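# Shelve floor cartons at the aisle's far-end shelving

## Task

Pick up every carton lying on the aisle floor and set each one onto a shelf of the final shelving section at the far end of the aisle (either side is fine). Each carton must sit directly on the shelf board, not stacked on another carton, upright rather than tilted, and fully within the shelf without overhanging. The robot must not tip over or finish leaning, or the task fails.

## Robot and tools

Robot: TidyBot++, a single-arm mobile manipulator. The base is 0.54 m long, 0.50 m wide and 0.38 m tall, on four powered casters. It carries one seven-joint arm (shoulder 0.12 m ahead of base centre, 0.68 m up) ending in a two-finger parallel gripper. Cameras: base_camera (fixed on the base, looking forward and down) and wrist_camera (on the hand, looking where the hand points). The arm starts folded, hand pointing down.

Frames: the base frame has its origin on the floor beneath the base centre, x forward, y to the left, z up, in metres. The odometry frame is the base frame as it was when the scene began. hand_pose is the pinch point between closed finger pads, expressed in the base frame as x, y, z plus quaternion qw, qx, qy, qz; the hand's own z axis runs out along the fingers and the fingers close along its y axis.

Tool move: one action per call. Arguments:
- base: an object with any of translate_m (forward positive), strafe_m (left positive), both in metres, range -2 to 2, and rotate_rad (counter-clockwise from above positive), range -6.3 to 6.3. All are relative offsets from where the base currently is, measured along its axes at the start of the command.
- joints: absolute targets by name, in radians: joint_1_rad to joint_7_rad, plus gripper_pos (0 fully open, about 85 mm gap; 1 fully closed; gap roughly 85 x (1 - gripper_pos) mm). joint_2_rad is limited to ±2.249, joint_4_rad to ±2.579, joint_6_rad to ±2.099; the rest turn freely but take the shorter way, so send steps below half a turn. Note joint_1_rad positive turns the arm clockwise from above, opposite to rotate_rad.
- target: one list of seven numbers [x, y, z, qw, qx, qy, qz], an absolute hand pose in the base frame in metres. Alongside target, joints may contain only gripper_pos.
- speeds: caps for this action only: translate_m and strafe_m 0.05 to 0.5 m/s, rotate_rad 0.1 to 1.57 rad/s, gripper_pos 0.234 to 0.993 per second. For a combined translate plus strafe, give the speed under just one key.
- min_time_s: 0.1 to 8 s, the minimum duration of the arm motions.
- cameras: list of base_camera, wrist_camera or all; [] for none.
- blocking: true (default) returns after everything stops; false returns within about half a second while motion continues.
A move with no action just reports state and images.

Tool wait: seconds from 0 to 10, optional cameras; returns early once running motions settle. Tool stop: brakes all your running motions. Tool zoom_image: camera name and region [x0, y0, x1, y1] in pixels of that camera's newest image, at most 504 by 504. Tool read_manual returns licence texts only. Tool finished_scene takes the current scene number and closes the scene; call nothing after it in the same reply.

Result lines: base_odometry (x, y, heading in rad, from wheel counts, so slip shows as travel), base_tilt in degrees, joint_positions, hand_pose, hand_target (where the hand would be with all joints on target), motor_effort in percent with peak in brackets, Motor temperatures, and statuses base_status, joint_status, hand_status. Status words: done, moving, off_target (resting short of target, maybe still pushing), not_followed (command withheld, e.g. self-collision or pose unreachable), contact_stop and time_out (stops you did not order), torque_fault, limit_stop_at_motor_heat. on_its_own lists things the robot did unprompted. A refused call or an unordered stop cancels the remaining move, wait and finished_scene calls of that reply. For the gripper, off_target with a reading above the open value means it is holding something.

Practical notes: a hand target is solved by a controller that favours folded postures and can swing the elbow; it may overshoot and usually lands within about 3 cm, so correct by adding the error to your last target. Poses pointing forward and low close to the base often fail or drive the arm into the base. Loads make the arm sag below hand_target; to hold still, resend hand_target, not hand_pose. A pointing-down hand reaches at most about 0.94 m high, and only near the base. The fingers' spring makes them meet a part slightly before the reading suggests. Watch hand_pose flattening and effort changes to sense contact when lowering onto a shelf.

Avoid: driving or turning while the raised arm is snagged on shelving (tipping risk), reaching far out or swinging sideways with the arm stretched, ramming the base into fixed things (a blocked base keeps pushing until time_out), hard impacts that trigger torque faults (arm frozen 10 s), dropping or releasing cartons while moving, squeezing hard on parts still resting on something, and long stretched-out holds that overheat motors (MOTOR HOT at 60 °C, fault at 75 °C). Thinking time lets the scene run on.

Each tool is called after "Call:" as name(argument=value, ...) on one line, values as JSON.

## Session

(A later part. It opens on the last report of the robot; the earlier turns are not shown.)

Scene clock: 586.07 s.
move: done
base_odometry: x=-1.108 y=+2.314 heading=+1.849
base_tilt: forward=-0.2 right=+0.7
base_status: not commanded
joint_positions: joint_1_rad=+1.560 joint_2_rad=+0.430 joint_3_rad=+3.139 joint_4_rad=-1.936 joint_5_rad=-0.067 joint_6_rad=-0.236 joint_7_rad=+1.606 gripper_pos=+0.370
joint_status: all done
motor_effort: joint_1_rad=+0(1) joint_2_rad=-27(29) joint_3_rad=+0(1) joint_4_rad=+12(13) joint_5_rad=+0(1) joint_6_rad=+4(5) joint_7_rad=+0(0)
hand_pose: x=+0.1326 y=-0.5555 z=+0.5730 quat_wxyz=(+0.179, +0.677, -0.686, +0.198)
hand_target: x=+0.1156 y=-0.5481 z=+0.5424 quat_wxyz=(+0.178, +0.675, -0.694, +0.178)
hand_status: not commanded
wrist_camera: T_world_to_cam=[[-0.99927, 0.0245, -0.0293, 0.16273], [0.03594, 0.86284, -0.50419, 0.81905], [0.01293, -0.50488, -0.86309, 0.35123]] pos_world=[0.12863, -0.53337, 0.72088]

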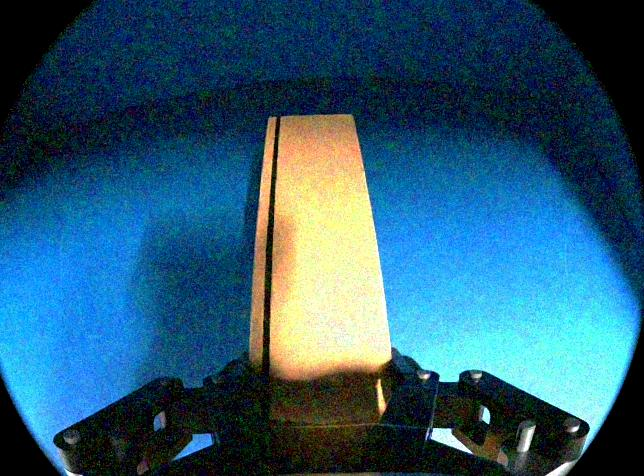

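Call:
move(joints={"joint_2_rad": 0.492, "joint_4_rad": -1.972, "joint_6_rad": -0.17}, min_time_s=1.2, cameras=["wrist_camera"])

Scene clock: 590.90 s.
move: done
base_odometry: x=-1.108 y=+2.314 heading=+1.849
base_tilt: forward=-0.2 right=+0.7
base_status: not commanded
joint_positions: joint_1_rad=+1.560 joint_2_rad=+0.433 joint_3_rad=+3.139 joint_4_rad=-1.941 joint_5_rad=-0.067 joint_6_rad=-0.215 joint_7_rad=+1.606 gripper_pos=+0.370
joint_status: all done
motor_effort: joint_1_rad=+0(1) joint_2_rad=-25(27) joint_3_rad=+0(1) joint_4_rad=+12(13) joint_5_rad=+0(0) joint_6_rad=+4(5) joint_7_rad=+0(0)
hand_pose: x=+0.1322 y=-0.5582 z=+0.5728 quat_wxyz=(+0.184, +0.676, -0.685, +0.202)
hand_target: x=+0.1156 y=-0.5472 z=+0.5357 quat_wxyz=(+0.178, +0.675, -0.694, +0.177)
hand_status: not commanded
wrist_camera: T_world_to_cam=[[-0.99927, 0.02517, -0.02884, 0.16246], [0.03644, 0.8563, -0.5152, 0.82378], [0.01173, -0.51587, -0.85659, 0.33991]] pos_world=[0.12834, -0.53414, 0.72025]

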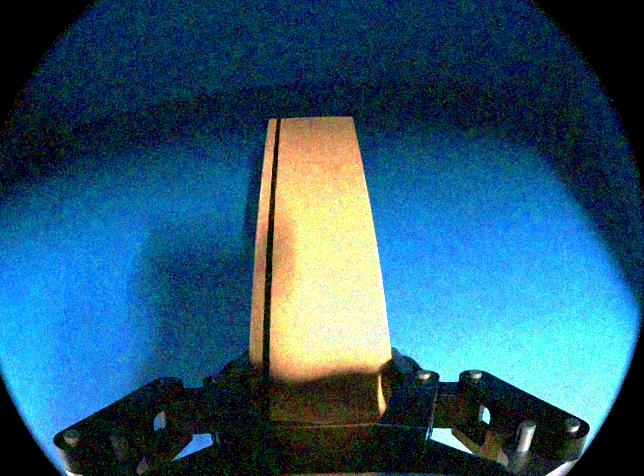

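Call:
move(joints={"gripper_pos": 0.32}, speeds={"gripper_pos": 0.234})

Call:
move(joints={"gripper_pos": 0.0}, speeds={"gripper_pos": 0.4}, cameras=["wrist_camera"])

Scene clock: 594.67 s.
move: done
base_odometry: x=-1.108 y=+2.314 heading=+1.849
base_tilt: forward=-0.2 right=+0.7
base_status: not commanded
joint_positions: joint_1_rad=+1.560 joint_2_rad=+0.438 joint_3_rad=+3.139 joint_4_rad=-1.941 joint_5_rad=-0.067 joint_6_rad=-0.210 joint_7_rad=+1.606 gripper_pos=+0.319
joint_status: all done
motor_effort: joint_1_rad=+1(1) joint_2_rad=-26(26) joint_3_rad=+0(1) joint_4_rad=+11(12) joint_5_rad=+0(1) joint_6_rad=+4(4) joint_7_rad=+0(1)
hand_pose: x=+0.1321 y=-0.5590 z=+0.5709 quat_wxyz=(+0.184, +0.676, -0.685, +0.202)
hand_target: x=+0.1156 y=-0.5472 z=+0.5357 quat_wxyz=(+0.178, +0.675, -0.694, +0.177)
hand_status: not commanded
pictures: none

Scene clock: 596.07 s.
move: done
base_odometry: x=-1.108 y=+2.314 heading=+1.849
base_tilt: forward=-0.2 right=+0.7
base_status: not commanded
joint_positions: joint_1_rad=+1.560 joint_2_rad=+0.449 joint_3_rad=+3.139 joint_4_rad=-1.948 joint_5_rad=-0.067 joint_6_rad=-0.210 joint_7_rad=+1.606 gripper_pos=+0.002
joint_status: all done
motor_effort: joint_1_rad=+0(0) joint_2_rad=-28(29) joint_3_rad=+0(1) joint_4_rad=+12(13) joint_5_rad=+0(1) joint_6_rad=+4(4) joint_7_rad=+0(1)
hand_pose: x=+0.1321 y=-0.5542 z=+0.5620 quat_wxyz=(+0.178, +0.677, -0.687, +0.196)
hand_target: x=+0.1156 y=-0.5472 z=+0.5357 quat_wxyz=(+0.178, +0.675, -0.694, +0.177)
hand_status: not commanded
wrist_camera: T_world_to_cam=[[-0.99926, 0.02624, -0.02802, 0.16201], [0.03674, 0.86537, -0.49979, 0.81118], [0.01113, -0.50045, -0.86569, 0.34657]] pos_world=[0.12824, -0.53278, 0.70998]

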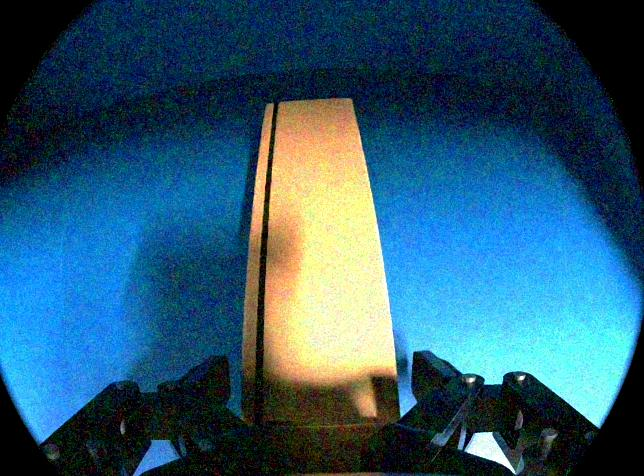

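Call:
move(joints={"joint_2_rad": 0.29, "joint_4_rad": -1.90, "joint_6_rad": -0.37}, min_time_s=2, cameras=["wrist_camera"])

Call:
move(joints={"joint_2_rad": -0.10, "joint_4_rad": -2.23, "joint_6_rad": -0.50}, min_time_s=2.5, cameras=["wrist_camera"])

Call:
move(joints={"joint_2_rad": -0.63, "joint_4_rad": -2.43, "joint_6_rad": -0.80}, min_time_s=2, cameras=["wrist_camera"])

Scene clock: 605.03 s.
move: done
base_odometry: x=-1.108 y=+2.314 heading=+1.849
base_tilt: forward=-0.2 right=+0.7
base_status: not commanded
joint_positions: joint_1_rad=+1.560 joint_2_rad=+0.336 joint_3_rad=+3.139 joint_4_rad=-1.933 joint_5_rad=-0.067 joint_6_rad=-0.323 joint_7_rad=+1.606 gripper_pos=+0.002
joint_status: all done
motor_effort: joint_1_rad=+0(0) joint_2_rad=-26(29) joint_3_rad=+0(1) joint_4_rad=+13(14) joint_5_rad=+0(1) joint_6_rad=+4(5) joint_7_rad=+0(0)
hand_pose: x=+0.1342 y=-0.5424 z=+0.6121 quat_wxyz=(+0.181, +0.677, -0.684, +0.204)
hand_target: x=+0.1157 y=-0.5474 z=+0.6424 quat_wxyz=(+0.202, +0.668, -0.687, +0.203)
hand_status: not commanded
wrist_camera: T_world_to_cam=[[-0.99923, 0.02017, -0.03358, 0.16539], [0.03456, 0.8574, -0.51348, 0.83023], [0.01844, -0.51425, -0.85744, 0.38217]] pos_world=[0.12952, -0.51865, 0.75956]

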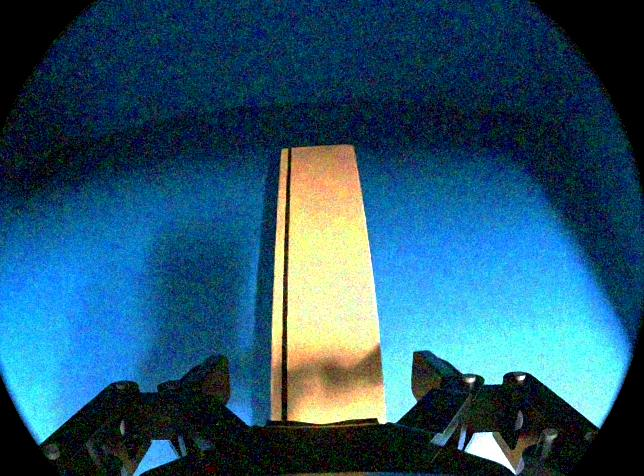

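Scene clock: 607.87 s.
move: done
base_odometry: x=-1.108 y=+2.314 heading=+1.849
base_tilt: forward=-0.2 right=+0.7
base_status: not commanded
joint_positions: joint_1_rad=+1.560 joint_2_rad=-0.065 joint_3_rad=+3.139 joint_4_rad=-2.206 joint_5_rad=-0.067 joint_6_rad=-0.453 joint_7_rad=+1.606 gripper_pos=+0.002
joint_status: all done
motor_effort: joint_1_rad=+0(0) joint_2_rad=-13(27) joint_3_rad=+0(1) joint_4_rad=+15(15) joint_5_rad=+0(1) joint_6_rad=+4(5) joint_7_rad=+0(1)
hand_pose: x=+0.1348 y=-0.3992 z=+0.6664 quat_wxyz=(+0.177, +0.679, -0.682, +0.205)
hand_target: x=+0.1171 y=-0.3770 z=+0.6623 quat_wxyz=(+0.178, +0.674, -0.694, +0.180)
hand_status: not commanded
wrist_camera: T_world_to_cam=[[-0.9992, 0.01312, -0.03777, 0.16487], [0.03058, 0.85923, -0.51067, 0.73474], [0.02575, -0.51141, -0.85895, 0.50355]] pos_world=[0.1293, -0.37595, 0.81396]

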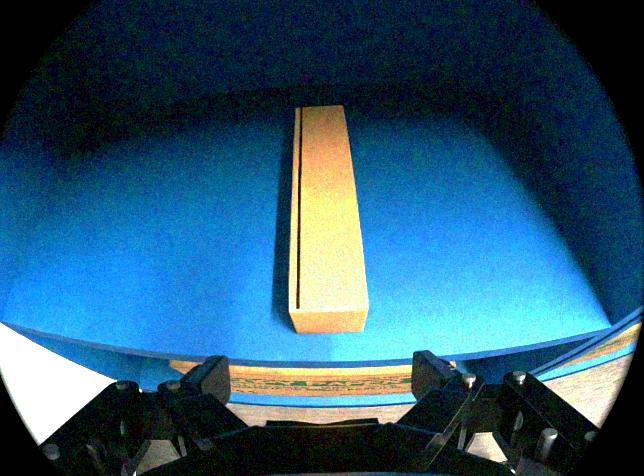

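Scene clock: 610.17 s.
move: done
base_odometry: x=-1.108 y=+2.314 heading=+1.849
base_tilt: forward=-0.2 right=+0.7
base_status: not commanded
joint_positions: joint_1_rad=+1.560 joint_2_rad=-0.609 joint_3_rad=+3.139 joint_4_rad=-2.404 joint_5_rad=-0.067 joint_6_rad=-0.751 joint_7_rad=+1.606 gripper_pos=+0.002
joint_status: all done
motor_effort: joint_1_rad=+0(1) joint_2_rad=+2(14) joint_3_rad=+1(1) joint_4_rad=+17(17) joint_5_rad=+0(0) joint_6_rad=+5(6) joint_7_rad=+0(1)
hand_pose: x=+0.1377 y=-0.2403 z=+0.6997 quat_wxyz=(+0.190, +0.680, -0.671, +0.225)
hand_target: x=+0.1188 y=-0.2188 z=+0.6837 quat_wxyz=(+0.186, +0.671, -0.691, +0.192)
hand_status: not commanded
wrist_camera: T_world_to_cam=[[-0.99896, -0.00694, -0.04516, 0.16736], [0.01913, 0.83401, -0.55142, 0.63912], [0.04149, -0.55171, -0.833, 0.58331]] pos_world=[0.13075, -0.21005, 0.84588]

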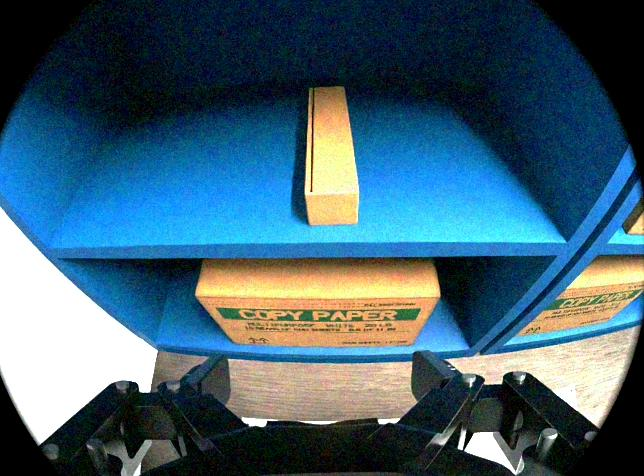

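Call:
move(joints={"joint_1_rad": 2.62, "joint_2_rad": -0.30, "joint_4_rad": -2.50}, min_time_s=2.5)

Call:
move(joints={"joint_2_rad": 0.45, "joint_4_rad": -2.49, "joint_5_rad": -2.12, "joint_6_rad": 0.63, "joint_7_rad": 1.64}, min_time_s=3.5, cameras=["wrist_camera"])

Scene clock: 618.40 s.
move: done
base_odometry: x=-1.108 y=+2.314 heading=+1.849
base_tilt: forward=-0.3 right=+0.7
base_status: not commanded
joint_positions: joint_1_rad=+2.608 joint_2_rad=-0.327 joint_3_rad=+3.139 joint_4_rad=-2.473 joint_5_rad=-0.067 joint_6_rad=-0.755 joint_7_rad=+1.606 gripper_pos=+0.002
joint_status: all done
motor_effort: joint_1_rad=+0(2) joint_2_rad=-4(4) joint_3_rad=+0(1) joint_4_rad=+13(17) joint_5_rad=+0(0) joint_6_rad=+2(5) joint_7_rad=+0(0)
hand_pose: x=-0.0475 y=-0.1170 z=+0.6072 quat_wxyz=(+0.110, +0.259, -0.958, +0.054)
hand_target: x=-0.0316 y=-0.0868 z=+0.5906 quat_wxyz=(+0.068, +0.243, -0.967, +0.020)
hand_status: not commanded
pictures: none

Scene clock: 622.57 s.
move: done
base_odometry: x=-1.108 y=+2.314 heading=+1.849
base_tilt: forward=-0.2 right=+0.7
base_status: not commanded
joint_positions: joint_1_rad=+2.609 joint_2_rad=+0.417 joint_3_rad=+3.139 joint_4_rad=-2.476 joint_5_rad=-2.047 joint_6_rad=+0.584 joint_7_rad=+1.606 gripper_pos=+0.002
joint_status: all done
motor_effort: joint_1_rad=+0(0) joint_2_rad=-17(19) joint_3_rad=+1(1) joint_4_rad=+3(14) joint_5_rad=+1(3) joint_6_rad=+3(4) joint_7_rad=+0(1)
hand_pose: x=-0.1610 y=+0.0103 z=+0.4907 quat_wxyz=(+0.239, -0.674, -0.694, -0.086)
hand_target: x=-0.1346 y=+0.0363 z=+0.4877 quat_wxyz=(+0.235, -0.688, -0.673, -0.138)
hand_status: not commanded
wrist_camera: T_world_to_cam=[[0.97803, 0.05606, -0.2008, 0.2552], [-0.03765, -0.89985, -0.43457, 0.27203], [-0.20505, 0.43259, -0.87796, 0.53221]] pos_world=[-0.13022, 0.00026, 0.63672]

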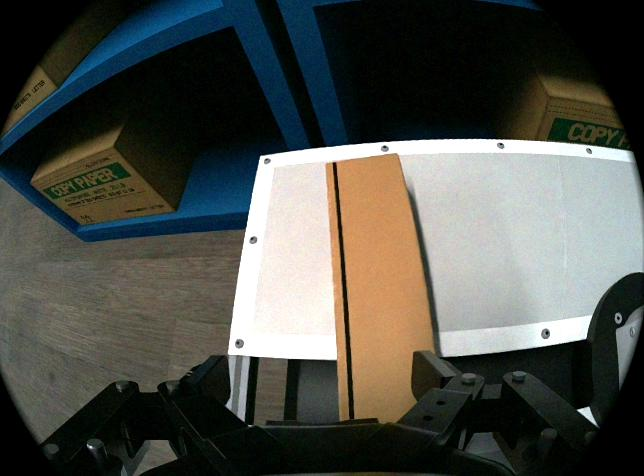

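Call:
move(joints={"joint_2_rad": 0.642, "joint_4_rad": -2.47}, min_time_s=2, cameras=["wrist_camera"])

Scene clock: 627.00 s.
move: done
base_odometry: x=-1.108 y=+2.314 heading=+1.849
base_tilt: forward=-0.2 right=+0.7
base_status: not commanded
joint_positions: joint_1_rad=+2.609 joint_2_rad=+0.604 joint_3_rad=+3.139 joint_4_rad=-2.476 joint_5_rad=-2.048 joint_6_rad=+0.585 joint_7_rad=+1.606 gripper_pos=+0.002
joint_status: all done
motor_effort: joint_1_rad=+0(0) joint_2_rad=-19(20) joint_3_rad=+1(1) joint_4_rad=+0(4) joint_5_rad=+1(2) joint_6_rad=+4(4) joint_7_rad=+0(0)
hand_pose: x=-0.1266 y=+0.0308 z=+0.4503 quat_wxyz=(+0.214, -0.653, -0.705, -0.173)
hand_target: x=-0.1091 y=+0.0511 z=+0.4511 quat_wxyz=(+0.214, -0.665, -0.682, -0.217)
hand_status: not commanded
wrist_camera: T_world_to_cam=[[0.99721, 0.06576, -0.03523, 0.13986], [0.03799, -0.85403, -0.51884, 0.3203], [-0.0642, 0.51606, -0.85415, 0.49937]] pos_world=[-0.11958, 0.00665, 0.59765]

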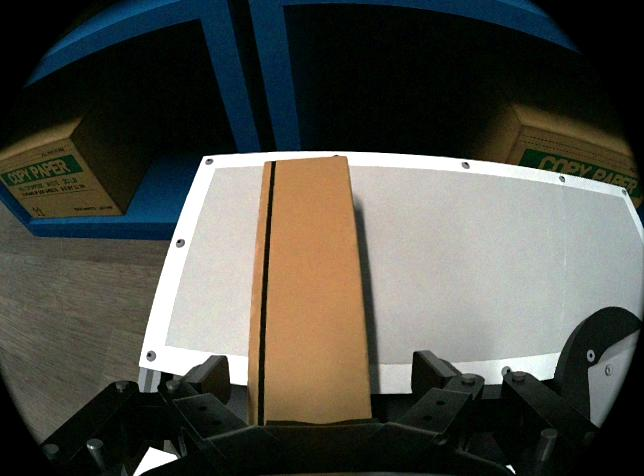

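Call:
move(joints={"joint_2_rad": 0.752, "joint_4_rad": -2.394}, min_time_s=2, cameras=["wrist_camera"])

Scene clock: 633.03 s.
move: done
base_odometry: x=-1.108 y=+2.314 heading=+1.849
base_tilt: forward=-0.2 right=+0.7
base_status: not commanded
joint_positions: joint_1_rad=+2.609 joint_2_rad=+0.711 joint_3_rad=+3.139 joint_4_rad=-2.415 joint_5_rad=-2.048 joint_6_rad=+0.585 joint_7_rad=+1.606 gripper_pos=+0.002
joint_status: all done
motor_effort: joint_1_rad=+0(0) joint_2_rad=-22(23) joint_3_rad=+1(1) joint_4_rad=-1(2) joint_5_rad=+0(1) joint_6_rad=+4(5) joint_7_rad=+0(1)
hand_pose: x=-0.1346 y=+0.0260 z=+0.4253 quat_wxyz=(+0.208, -0.647, -0.707, -0.194)
hand_target: x=-0.1234 y=+0.0432 z=+0.4245 quat_wxyz=(+0.210, -0.659, -0.683, -0.233)
hand_status: not commanded
wrist_camera: T_world_to_cam=[[0.99781, 0.06594, 0.0055, 0.13003], [0.05859, -0.84187, -0.53649, 0.31351], [-0.03074, 0.53563, -0.84389, 0.47973]] pos_world=[-0.13336, -0.0016, 0.57232]

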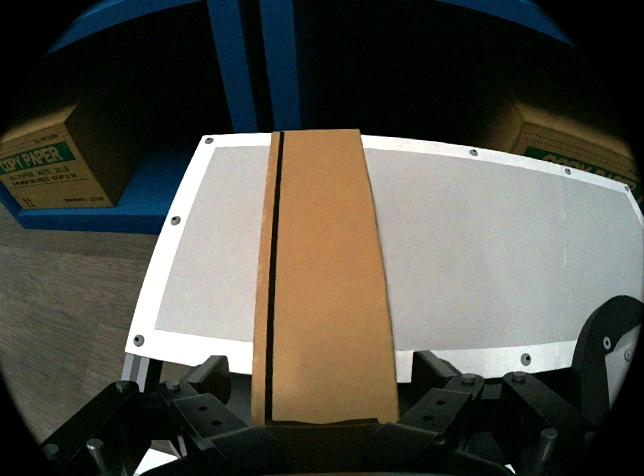

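Call:
move(joints={"gripper_pos": 0.34}, speeds={"gripper_pos": 0.234})

Call:
move(joints={"gripper_pos": 0.375}, speeds={"gripper_pos": 0.234})

Call:
move(joints={"joint_2_rad": 0.56, "joint_4_rad": -2.50}, min_time_s=2, cameras=["wrist_camera"])

Scene clock: 638.93 s.
move: done
base_odometry: x=-1.108 y=+2.314 heading=+1.849
base_tilt: forward=-0.2 right=+0.7
base_status: not commanded
joint_positions: joint_1_rad=+2.609 joint_2_rad=+0.711 joint_3_rad=+3.139 joint_4_rad=-2.415 joint_5_rad=-2.049 joint_6_rad=+0.586 joint_7_rad=+1.606 gripper_pos=+0.337
joint_status: all done
motor_effort: joint_1_rad=+0(0) joint_2_rad=-21(22) joint_3_rad=+1(2) joint_4_rad=-1(1) joint_5_rad=+1(1) joint_6_rad=+4(5) joint_7_rad=+0(0)
hand_pose: x=-0.1345 y=+0.0263 z=+0.4255 quat_wxyz=(+0.208, -0.647, -0.707, -0.195)
hand_target: x=-0.1234 y=+0.0432 z=+0.4245 quat_wxyz=(+0.210, -0.659, -0.683, -0.233)
hand_status: not commanded
pictures: none

Scene clock: 640.23 s.
move: done
base_odometry: x=-1.108 y=+2.314 heading=+1.849
base_tilt: forward=-0.2 right=+0.7
base_status: not commanded
joint_positions: joint_1_rad=+2.609 joint_2_rad=+0.711 joint_3_rad=+3.139 joint_4_rad=-2.415 joint_5_rad=-2.049 joint_6_rad=+0.590 joint_7_rad=+1.606 gripper_pos=+0.370
joint_status: all done
motor_effort: joint_1_rad=+1(1) joint_2_rad=-20(22) joint_3_rad=+1(2) joint_4_rad=-1(1) joint_5_rad=+0(1) joint_6_rad=+4(4) joint_7_rad=+0(0)
hand_pose: x=-0.1346 y=+0.0271 z=+0.4261 quat_wxyz=(+0.209, -0.647, -0.706, -0.196)
hand_target: x=-0.1234 y=+0.0432 z=+0.4245 quat_wxyz=(+0.210, -0.659, -0.683, -0.233)
hand_status: not commanded
pictures: none

Scene clock: 642.53 s.
move: done
base_odometry: x=-1.108 y=+2.314 heading=+1.849
base_tilt: forward=-0.2 right=+0.7
base_status: not commanded
joint_positions: joint_1_rad=+2.609 joint_2_rad=+0.604 joint_3_rad=+3.139 joint_4_rad=-2.479 joint_5_rad=-2.049 joint_6_rad=+0.590 joint_7_rad=+1.606 gripper_pos=+0.370
joint_status: all done
motor_effort: joint_1_rad=+0(1) joint_2_rad=-19(22) joint_3_rad=+1(2) joint_4_rad=+0(2) joint_5_rad=+1(1) joint_6_rad=+4(5) joint_7_rad=+0(1)
hand_pose: x=-0.1253 y=+0.0327 z=+0.4513 quat_wxyz=(+0.215, -0.653, -0.705, -0.176)
hand_target: x=-0.1100 y=+0.0504 z=+0.4672 quat_wxyz=(+0.220, -0.672, -0.680, -0.193)
hand_status: not commanded
wrist_camera: T_world_to_cam=[[0.99732, 0.06518, -0.03323, 0.13755], [0.03819, -0.85121, -0.52343, 0.3244], [-0.0624, 0.52076, -0.85142, 0.49819]] pos_world=[-0.11848, 0.00773, 0.59854]

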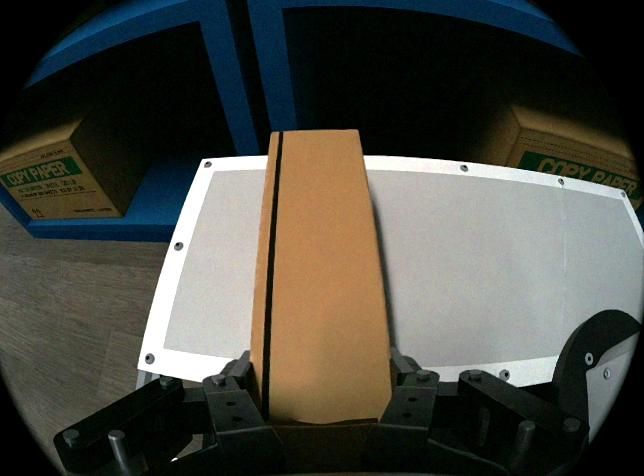

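Call:
move(joints={"joint_2_rad": -0.33, "joint_4_rad": -2.53, "joint_5_rad": 0.0, "joint_6_rad": -0.80}, min_time_s=4)

Call:
move(base={"translate_m": -0.22}, joints={"joint_1_rad": 1.55}, speeds={"translate_m": 0.15}, min_time_s=3, cameras=["all"])

Scene clock: 656.30 s.
move: done
base_odometry: x=-1.108 y=+2.314 heading=+1.849
base_tilt: forward=-0.2 right=+0.7
base_status: not commanded
joint_positions: joint_1_rad=+2.609 joint_2_rad=-0.304 joint_3_rad=+3.139 joint_4_rad=-2.508 joint_5_rad=-0.072 joint_6_rad=-0.756 joint_7_rad=+1.606 gripper_pos=+0.370
joint_status: all done
motor_effort: joint_1_rad=+0(1) joint_2_rad=-3(21) joint_3_rad=+0(1) joint_4_rad=+13(13) joint_5_rad=+0(2) joint_6_rad=+1(6) joint_7_rad=+0(1)
hand_pose: x=-0.0308 y=-0.1082 z=+0.5915 quat_wxyz=(+0.081, +0.257, -0.962, +0.048)
hand_target: x=-0.0211 y=-0.0809 z=+0.5867 quat_wxyz=(+0.069, +0.287, -0.955, +0.017)
hand_status: not commanded
pictures: none

Scene clock: 659.60 s.
move: done
base_odometry: x=-1.047 y=+2.102 heading=+1.849
base_tilt: forward=-0.2 right=+0.7
base_status: done
joint_positions: joint_1_rad=+1.562 joint_2_rad=-0.308 joint_3_rad=+3.139 joint_4_rad=-2.511 joint_5_rad=-0.068 joint_6_rad=-0.760 joint_7_rad=+1.606 gripper_pos=+0.370
joint_status: all done
motor_effort: joint_1_rad=+0(2) joint_2_rad=-4(4) joint_3_rad=+0(1) joint_4_rad=+13(13) joint_5_rad=+0(0) joint_6_rad=+1(2) joint_7_rad=+0(0)
hand_pose: x=+0.1368 y=-0.1814 z=+0.5911 quat_wxyz=(+0.046, +0.704, -0.704, +0.080)
hand_target: x=+0.1227 y=-0.1618 z=+0.5867 quat_wxyz=(+0.050, +0.734, -0.676, +0.050)
hand_status: not commanded
pictures: base_camera, wrist_camera
wrist_camera: T_world_to_cam=[[-0.99909, 0.01357, -0.04032, 0.16276], [0.02012, 0.98579, -0.16675, 0.3302], [0.03749, -0.16741, -0.98518, 0.68561]] pos_world=[0.13026, -0.21294, 0.73707]

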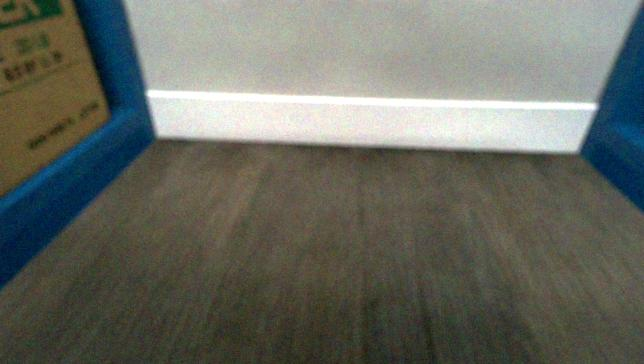

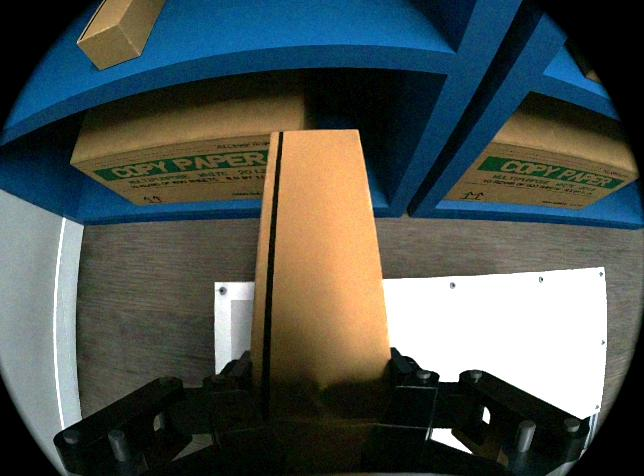

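Call:
move(joints={"joint_2_rad": -0.65, "joint_4_rad": -2.42, "joint_6_rad": -0.79}, min_time_s=2)

Call:
move(joints={"joint_2_rad": -0.03, "joint_4_rad": -2.18, "joint_6_rad": -0.39}, min_time_s=3, cameras=["wrist_camera"])

Call:
move(joints={"joint_2_rad": 0.455, "joint_4_rad": -1.858, "joint_6_rad": -0.208}, min_time_s=3, cameras=["wrist_camera"])

Scene clock: 670.67 s.
move: done
base_odometry: x=-1.047 y=+2.102 heading=+1.849
base_tilt: forward=-0.2 right=+0.7
base_status: not commanded
joint_positions: joint_1_rad=+1.562 joint_2_rad=-0.626 joint_3_rad=+3.139 joint_4_rad=-2.458 joint_5_rad=-0.068 joint_6_rad=-0.760 joint_7_rad=+1.606 gripper_pos=+0.370
joint_status: all done
motor_effort: joint_1_rad=+0(0) joint_2_rad=+2(4) joint_3_rad=+1(1) joint_4_rad=+16(17) joint_5_rad=+0(0) joint_6_rad=+5(5) joint_7_rad=+0(0)
hand_pose: x=+0.1372 y=-0.2198 z=+0.6767 quat_wxyz=(+0.174, +0.684, -0.677, +0.210)
hand_target: x=+0.1234 y=-0.2245 z=+0.6945 quat_wxyz=(+0.207, +0.705, -0.649, +0.199)
hand_status: not commanded
pictures: none

Scene clock: 673.97 s.
move: done
base_odometry: x=-1.047 y=+2.102 heading=+1.849
base_tilt: forward=-0.2 right=+0.7
base_status: not commanded
joint_positions: joint_1_rad=+1.562 joint_2_rad=-0.057 joint_3_rad=+3.139 joint_4_rad=-2.216 joint_5_rad=-0.068 joint_6_rad=-0.438 joint_7_rad=+1.606 gripper_pos=+0.370
joint_status: all done
motor_effort: joint_1_rad=+0(1) joint_2_rad=-14(15) joint_3_rad=+0(1) joint_4_rad=+15(17) joint_5_rad=+0(0) joint_6_rad=+5(5) joint_7_rad=+0(1)
hand_pose: x=+0.1336 y=-0.3988 z=+0.6616 quat_wxyz=(+0.177, +0.678, -0.683, +0.204)
hand_target: x=+0.1256 y=-0.4267 z=+0.6737 quat_wxyz=(+0.215, +0.702, -0.647, +0.204)
hand_status: not commanded
wrist_camera: T_world_to_cam=[[-0.99914, 0.01688, -0.03781, 0.16503], [0.03378, 0.86038, -0.50853, 0.73054], [0.02395, -0.50937, -0.86021, 0.50153]] pos_world=[0.1282, -0.37586, 0.80917]

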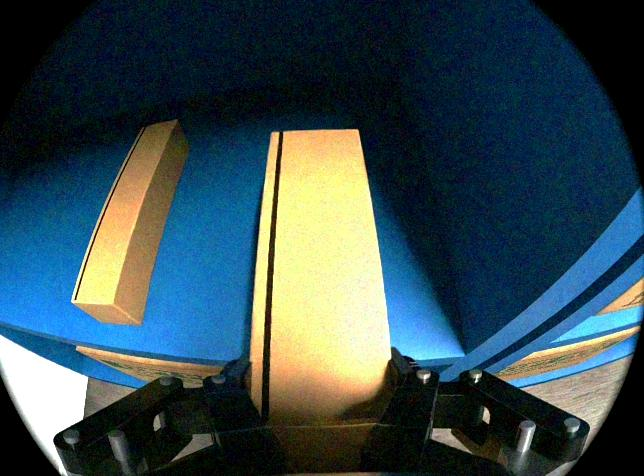

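Scene clock: 677.30 s.
move: done
base_odometry: x=-1.047 y=+2.102 heading=+1.849
base_tilt: forward=-0.2 right=+0.7
base_status: not commanded
joint_positions: joint_1_rad=+1.562 joint_2_rad=+0.417 joint_3_rad=+3.139 joint_4_rad=-1.893 joint_5_rad=-0.068 joint_6_rad=-0.255 joint_7_rad=+1.606 gripper_pos=+0.370
joint_status: all done
motor_effort: joint_1_rad=+0(0) joint_2_rad=-29(30) joint_3_rad=+0(1) joint_4_rad=+14(16) joint_5_rad=+0(1) joint_6_rad=+5(5) joint_7_rad=+0(0)
hand_pose: x=+0.1319 y=-0.5725 z=+0.5942 quat_wxyz=(+0.191, +0.673, -0.683, +0.211)
hand_target: x=+0.1279 y=-0.5976 z=+0.5940 quat_wxyz=(+0.223, +0.701, -0.645, +0.208)
hand_status: not commanded
wrist_camera: T_world_to_cam=[[-0.99915, 0.02576, -0.03228, 0.16548], [0.03905, 0.8435, -0.53571, 0.85166], [0.01343, -0.53651, -0.84378, 0.33129]] pos_world=[0.12763, -0.54489, 0.74112]

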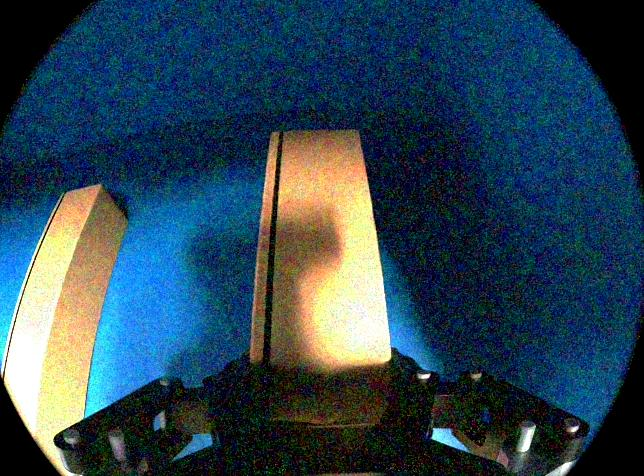

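Call:
move(joints={"joint_2_rad": 0.478, "joint_4_rad": -1.936, "joint_6_rad": -0.172}, min_time_s=1.5)

Call:
move(joints={"joint_2_rad": 0.491, "joint_4_rad": -1.948, "joint_6_rad": -0.148}, min_time_s=1.2)

Call:
move(joints={"joint_2_rad": 0.501, "joint_4_rad": -1.957, "joint_6_rad": -0.13}, min_time_s=1.2, cameras=["wrist_camera"])

Scene clock: 683.33 s.
move: done
base_odometry: x=-1.047 y=+2.102 heading=+1.849
base_tilt: forward=-0.2 right=+0.7
base_status: not commanded
joint_positions: joint_1_rad=+1.562 joint_2_rad=+0.434 joint_3_rad=+3.139 joint_4_rad=-1.914 joint_5_rad=-0.068 joint_6_rad=-0.220 joint_7_rad=+1.606 gripper_pos=+0.370
joint_status: all done
motor_effort: joint_1_rad=+0(0) joint_2_rad=-29(30) joint_3_rad=+0(1) joint_4_rad=+13(14) joint_5_rad=+1(1) joint_6_rad=+5(6) joint_7_rad=+0(1)
hand_pose: x=+0.1311 y=-0.5701 z=+0.5818 quat_wxyz=(+0.191, +0.673, -0.684, +0.210)
hand_target: x=+0.1274 y=-0.5668 z=+0.5561 quat_wxyz=(+0.201, +0.708, -0.651, +0.187)
hand_status: not commanded
pictures: none

Scene clock: 684.83 s.
move: done
base_odometry: x=-1.047 y=+2.102 heading=+1.849
base_tilt: forward=-0.2 right=+0.7
base_status: not commanded
joint_positions: joint_1_rad=+1.562 joint_2_rad=+0.446 joint_3_rad=+3.139 joint_4_rad=-1.924 joint_5_rad=-0.068 joint_6_rad=-0.196 joint_7_rad=+1.606 gripper_pos=+0.370
joint_status: all done
motor_effort: joint_1_rad=+0(0) joint_2_rad=-29(30) joint_3_rad=+0(1) joint_4_rad=+13(14) joint_5_rad=+0(1) joint_6_rad=+5(6) joint_7_rad=+0(0)
hand_pose: x=+0.1306 y=-0.5704 z=+0.5752 quat_wxyz=(+0.192, +0.672, -0.684, +0.210)
hand_target: x=+0.1274 y=-0.5655 z=+0.5483 quat_wxyz=(+0.200, +0.708, -0.651, +0.187)
hand_status: not commanded
pictures: none

Scene clock: 686.33 s.
move: done
base_odometry: x=-1.047 y=+2.102 heading=+1.849
base_tilt: forward=-0.2 right=+0.7
base_status: not commanded
joint_positions: joint_1_rad=+1.562 joint_2_rad=+0.449 joint_3_rad=+3.139 joint_4_rad=-1.930 joint_5_rad=-0.068 joint_6_rad=-0.178 joint_7_rad=+1.606 gripper_pos=+0.370
joint_status: all done
motor_effort: joint_1_rad=+0(0) joint_2_rad=-27(29) joint_3_rad=+0(1) joint_4_rad=+13(13) joint_5_rad=+0(1) joint_6_rad=+5(6) joint_7_rad=+0(1)
hand_pose: x=+0.1303 y=-0.5718 z=+0.5745 quat_wxyz=(+0.195, +0.671, -0.683, +0.213)
hand_target: x=+0.1274 y=-0.5643 z=+0.5423 quat_wxyz=(+0.200, +0.708, -0.651, +0.186)
hand_status: not commanded
wrist_camera: T_world_to_cam=[[-0.99915, 0.02928, -0.02899, 0.16334], [0.04033, 0.83882, -0.54292, 0.84185], [0.00842, -0.54362, -0.83929, 0.30897]] pos_world=[0.12664, -0.54297, 0.7211]

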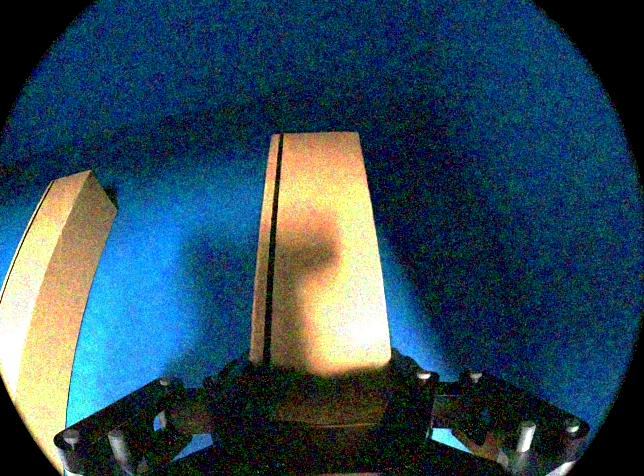

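Call:
move(joints={"gripper_pos": 0.32}, speeds={"gripper_pos": 0.234})

Call:
move(joints={"gripper_pos": 0.0}, speeds={"gripper_pos": 0.4})

Call:
move(joints={"joint_2_rad": 0.30, "joint_4_rad": -1.90, "joint_6_rad": -0.31}, min_time_s=2, cameras=["wrist_camera"])

Call:
move(joints={"joint_2_rad": -0.10, "joint_4_rad": -2.23, "joint_6_rad": -0.47}, min_time_s=2.5, cameras=["wrist_camera"])

Scene clock: 691.20 s.
move: done
base_odometry: x=-1.047 y=+2.102 heading=+1.849
base_tilt: forward=-0.2 right=+0.7
base_status: not commanded
joint_positions: joint_1_rad=+1.562 joint_2_rad=+0.452 joint_3_rad=+3.139 joint_4_rad=-1.930 joint_5_rad=-0.068 joint_6_rad=-0.174 joint_7_rad=+1.606 gripper_pos=+0.319
joint_status: all done
motor_effort: joint_1_rad=+0(0) joint_2_rad=-28(29) joint_3_rad=+0(1) joint_4_rad=+12(13) joint_5_rad=+0(1) joint_6_rad=+4(5) joint_7_rad=+0(0)
hand_pose: x=+0.1303 y=-0.5720 z=+0.5726 quat_wxyz=(+0.195, +0.671, -0.683, +0.212)
hand_target: x=+0.1274 y=-0.5643 z=+0.5423 quat_wxyz=(+0.200, +0.708, -0.651, +0.186)
hand_status: not commanded
pictures: none

Scene clock: 692.60 s.
move: done
base_odometry: x=-1.047 y=+2.102 heading=+1.849
base_tilt: forward=-0.2 right=+0.7
base_status: not commanded
joint_positions: joint_1_rad=+1.562 joint_2_rad=+0.455 joint_3_rad=+3.139 joint_4_rad=-1.931 joint_5_rad=-0.068 joint_6_rad=-0.174 joint_7_rad=+1.606 gripper_pos=+0.002
joint_status: all done
motor_effort: joint_1_rad=+0(0) joint_2_rad=-29(29) joint_3_rad=+0(1) joint_4_rad=+12(13) joint_5_rad=+0(1) joint_6_rad=+4(5) joint_7_rad=+0(0)
hand_pose: x=+0.1303 y=-0.5713 z=+0.5710 quat_wxyz=(+0.194, +0.671, -0.683, +0.211)
hand_target: x=+0.1274 y=-0.5643 z=+0.5423 quat_wxyz=(+0.200, +0.708, -0.651, +0.186)
hand_status: not commanded
pictures: none

Scene clock: 694.93 s.
move: done
base_odometry: x=-1.047 y=+2.102 heading=+1.849
base_tilt: forward=-0.2 right=+0.7
base_status: not commanded
joint_positions: joint_1_rad=+1.562 joint_2_rad=+0.347 joint_3_rad=+3.139 joint_4_rad=-1.931 joint_5_rad=-0.068 joint_6_rad=-0.262 joint_7_rad=+1.606 gripper_pos=+0.002
joint_status: all done
motor_effort: joint_1_rad=+0(0) joint_2_rad=-26(29) joint_3_rad=+0(1) joint_4_rad=+14(14) joint_5_rad=+0(1) joint_6_rad=+5(5) joint_7_rad=+0(1)
hand_pose: x=+0.1319 y=-0.5583 z=+0.6170 quat_wxyz=(+0.199, +0.670, -0.680, +0.220)
hand_target: x=+0.1274 y=-0.5623 z=+0.6475 quat_wxyz=(+0.227, +0.699, -0.644, +0.212)
hand_status: not commanded
wrist_camera: T_world_to_cam=[[-0.99915, 0.02444, -0.0333, 0.16581], [0.03885, 0.82981, -0.5567, 0.85718], [0.01403, -0.55751, -0.83005, 0.33777]] pos_world=[0.12763, -0.52704, 0.76307]

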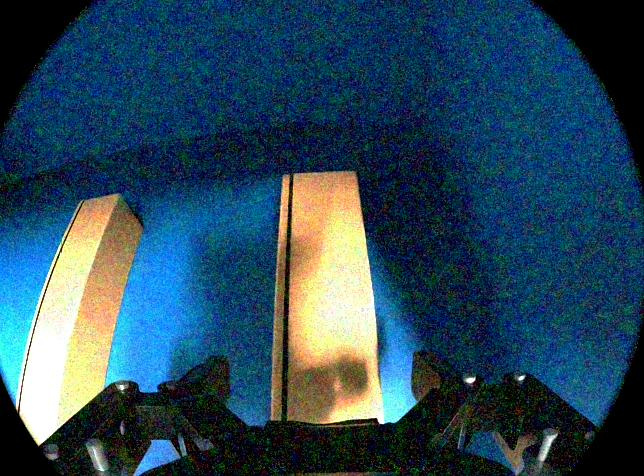

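Scene clock: 697.77 s.
move: done
base_odometry: x=-1.047 y=+2.102 heading=+1.849
base_tilt: forward=-0.2 right=+0.7
base_status: not commanded
joint_positions: joint_1_rad=+1.562 joint_2_rad=-0.065 joint_3_rad=+3.139 joint_4_rad=-2.206 joint_5_rad=-0.068 joint_6_rad=-0.423 joint_7_rad=+1.606 gripper_pos=+0.002
joint_status: all done
motor_effort: joint_1_rad=+0(0) joint_2_rad=-13(28) joint_3_rad=+0(1) joint_4_rad=+15(15) joint_5_rad=+0(0) joint_6_rad=+5(6) joint_7_rad=+0(1)
hand_pose: x=+0.1335 y=-0.4073 z=+0.6715 quat_wxyz=(+0.188, +0.675, -0.680, +0.215)
hand_target: x=+0.1251 y=-0.3850 z=+0.6670 quat_wxyz=(+0.194, +0.709, -0.653, +0.184)
hand_status: not commanded
wrist_camera: T_world_to_cam=[[-0.99914, 0.01631, -0.03818, 0.16543], [0.03427, 0.84316, -0.53657, 0.75474], [0.02344, -0.53741, -0.84299, 0.48284]] pos_world=[0.1281, -0.37959, 0.81831]

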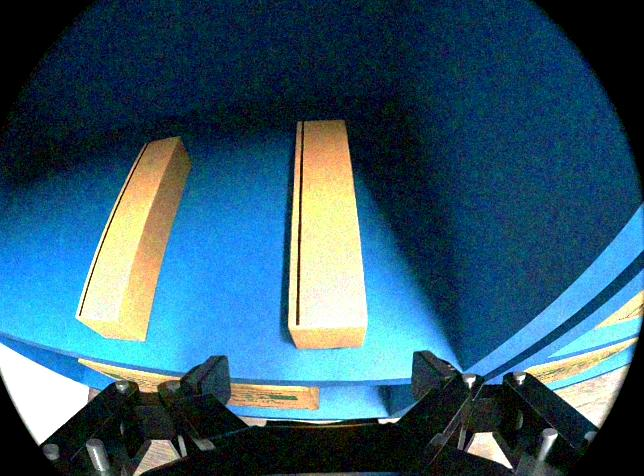

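Call:
move(joints={"joint_2_rad": -0.50, "joint_4_rad": -2.45, "joint_6_rad": -0.70}, min_time_s=2, cameras=["wrist_camera"])

Call:
finished_scene(scene=1)

Scene clock: 702.63 s.
move: done
base_odometry: x=-1.047 y=+2.102 heading=+1.849
base_tilt: forward=-0.2 right=+0.7
base_status: not commanded
joint_positions: joint_1_rad=+1.562 joint_2_rad=-0.477 joint_3_rad=+3.139 joint_4_rad=-2.425 joint_5_rad=-0.068 joint_6_rad=-0.652 joint_7_rad=+1.606 gripper_pos=+0.002
joint_status: all done
motor_effort: joint_1_rad=+0(0) joint_2_rad=-1(14) joint_3_rad=+0(1) joint_4_rad=+16(16) joint_5_rad=+0(0) joint_6_rad=+4(5) joint_7_rad=+0(1)
hand_pose: x=+0.1360 y=-0.2593 z=+0.6732 quat_wxyz=(+0.172, +0.682, -0.680, +0.205)
hand_target: x=+0.1236 y=-0.2373 z=+0.6603 quat_wxyz=(+0.175, +0.713, -0.657, +0.169)
hand_status: not commanded
wrist_camera: T_world_to_cam=[[-0.99904, 0.00425, -0.04361, 0.16605], [0.02571, 0.86267, -0.50512, 0.61574], [0.03547, -0.50575, -0.86195, 0.58311]] pos_world=[0.12937, -0.23697, 0.82087]

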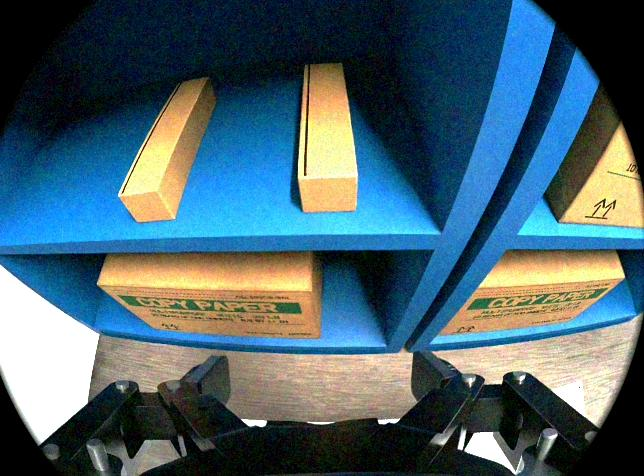

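The scene is finished: the task was done.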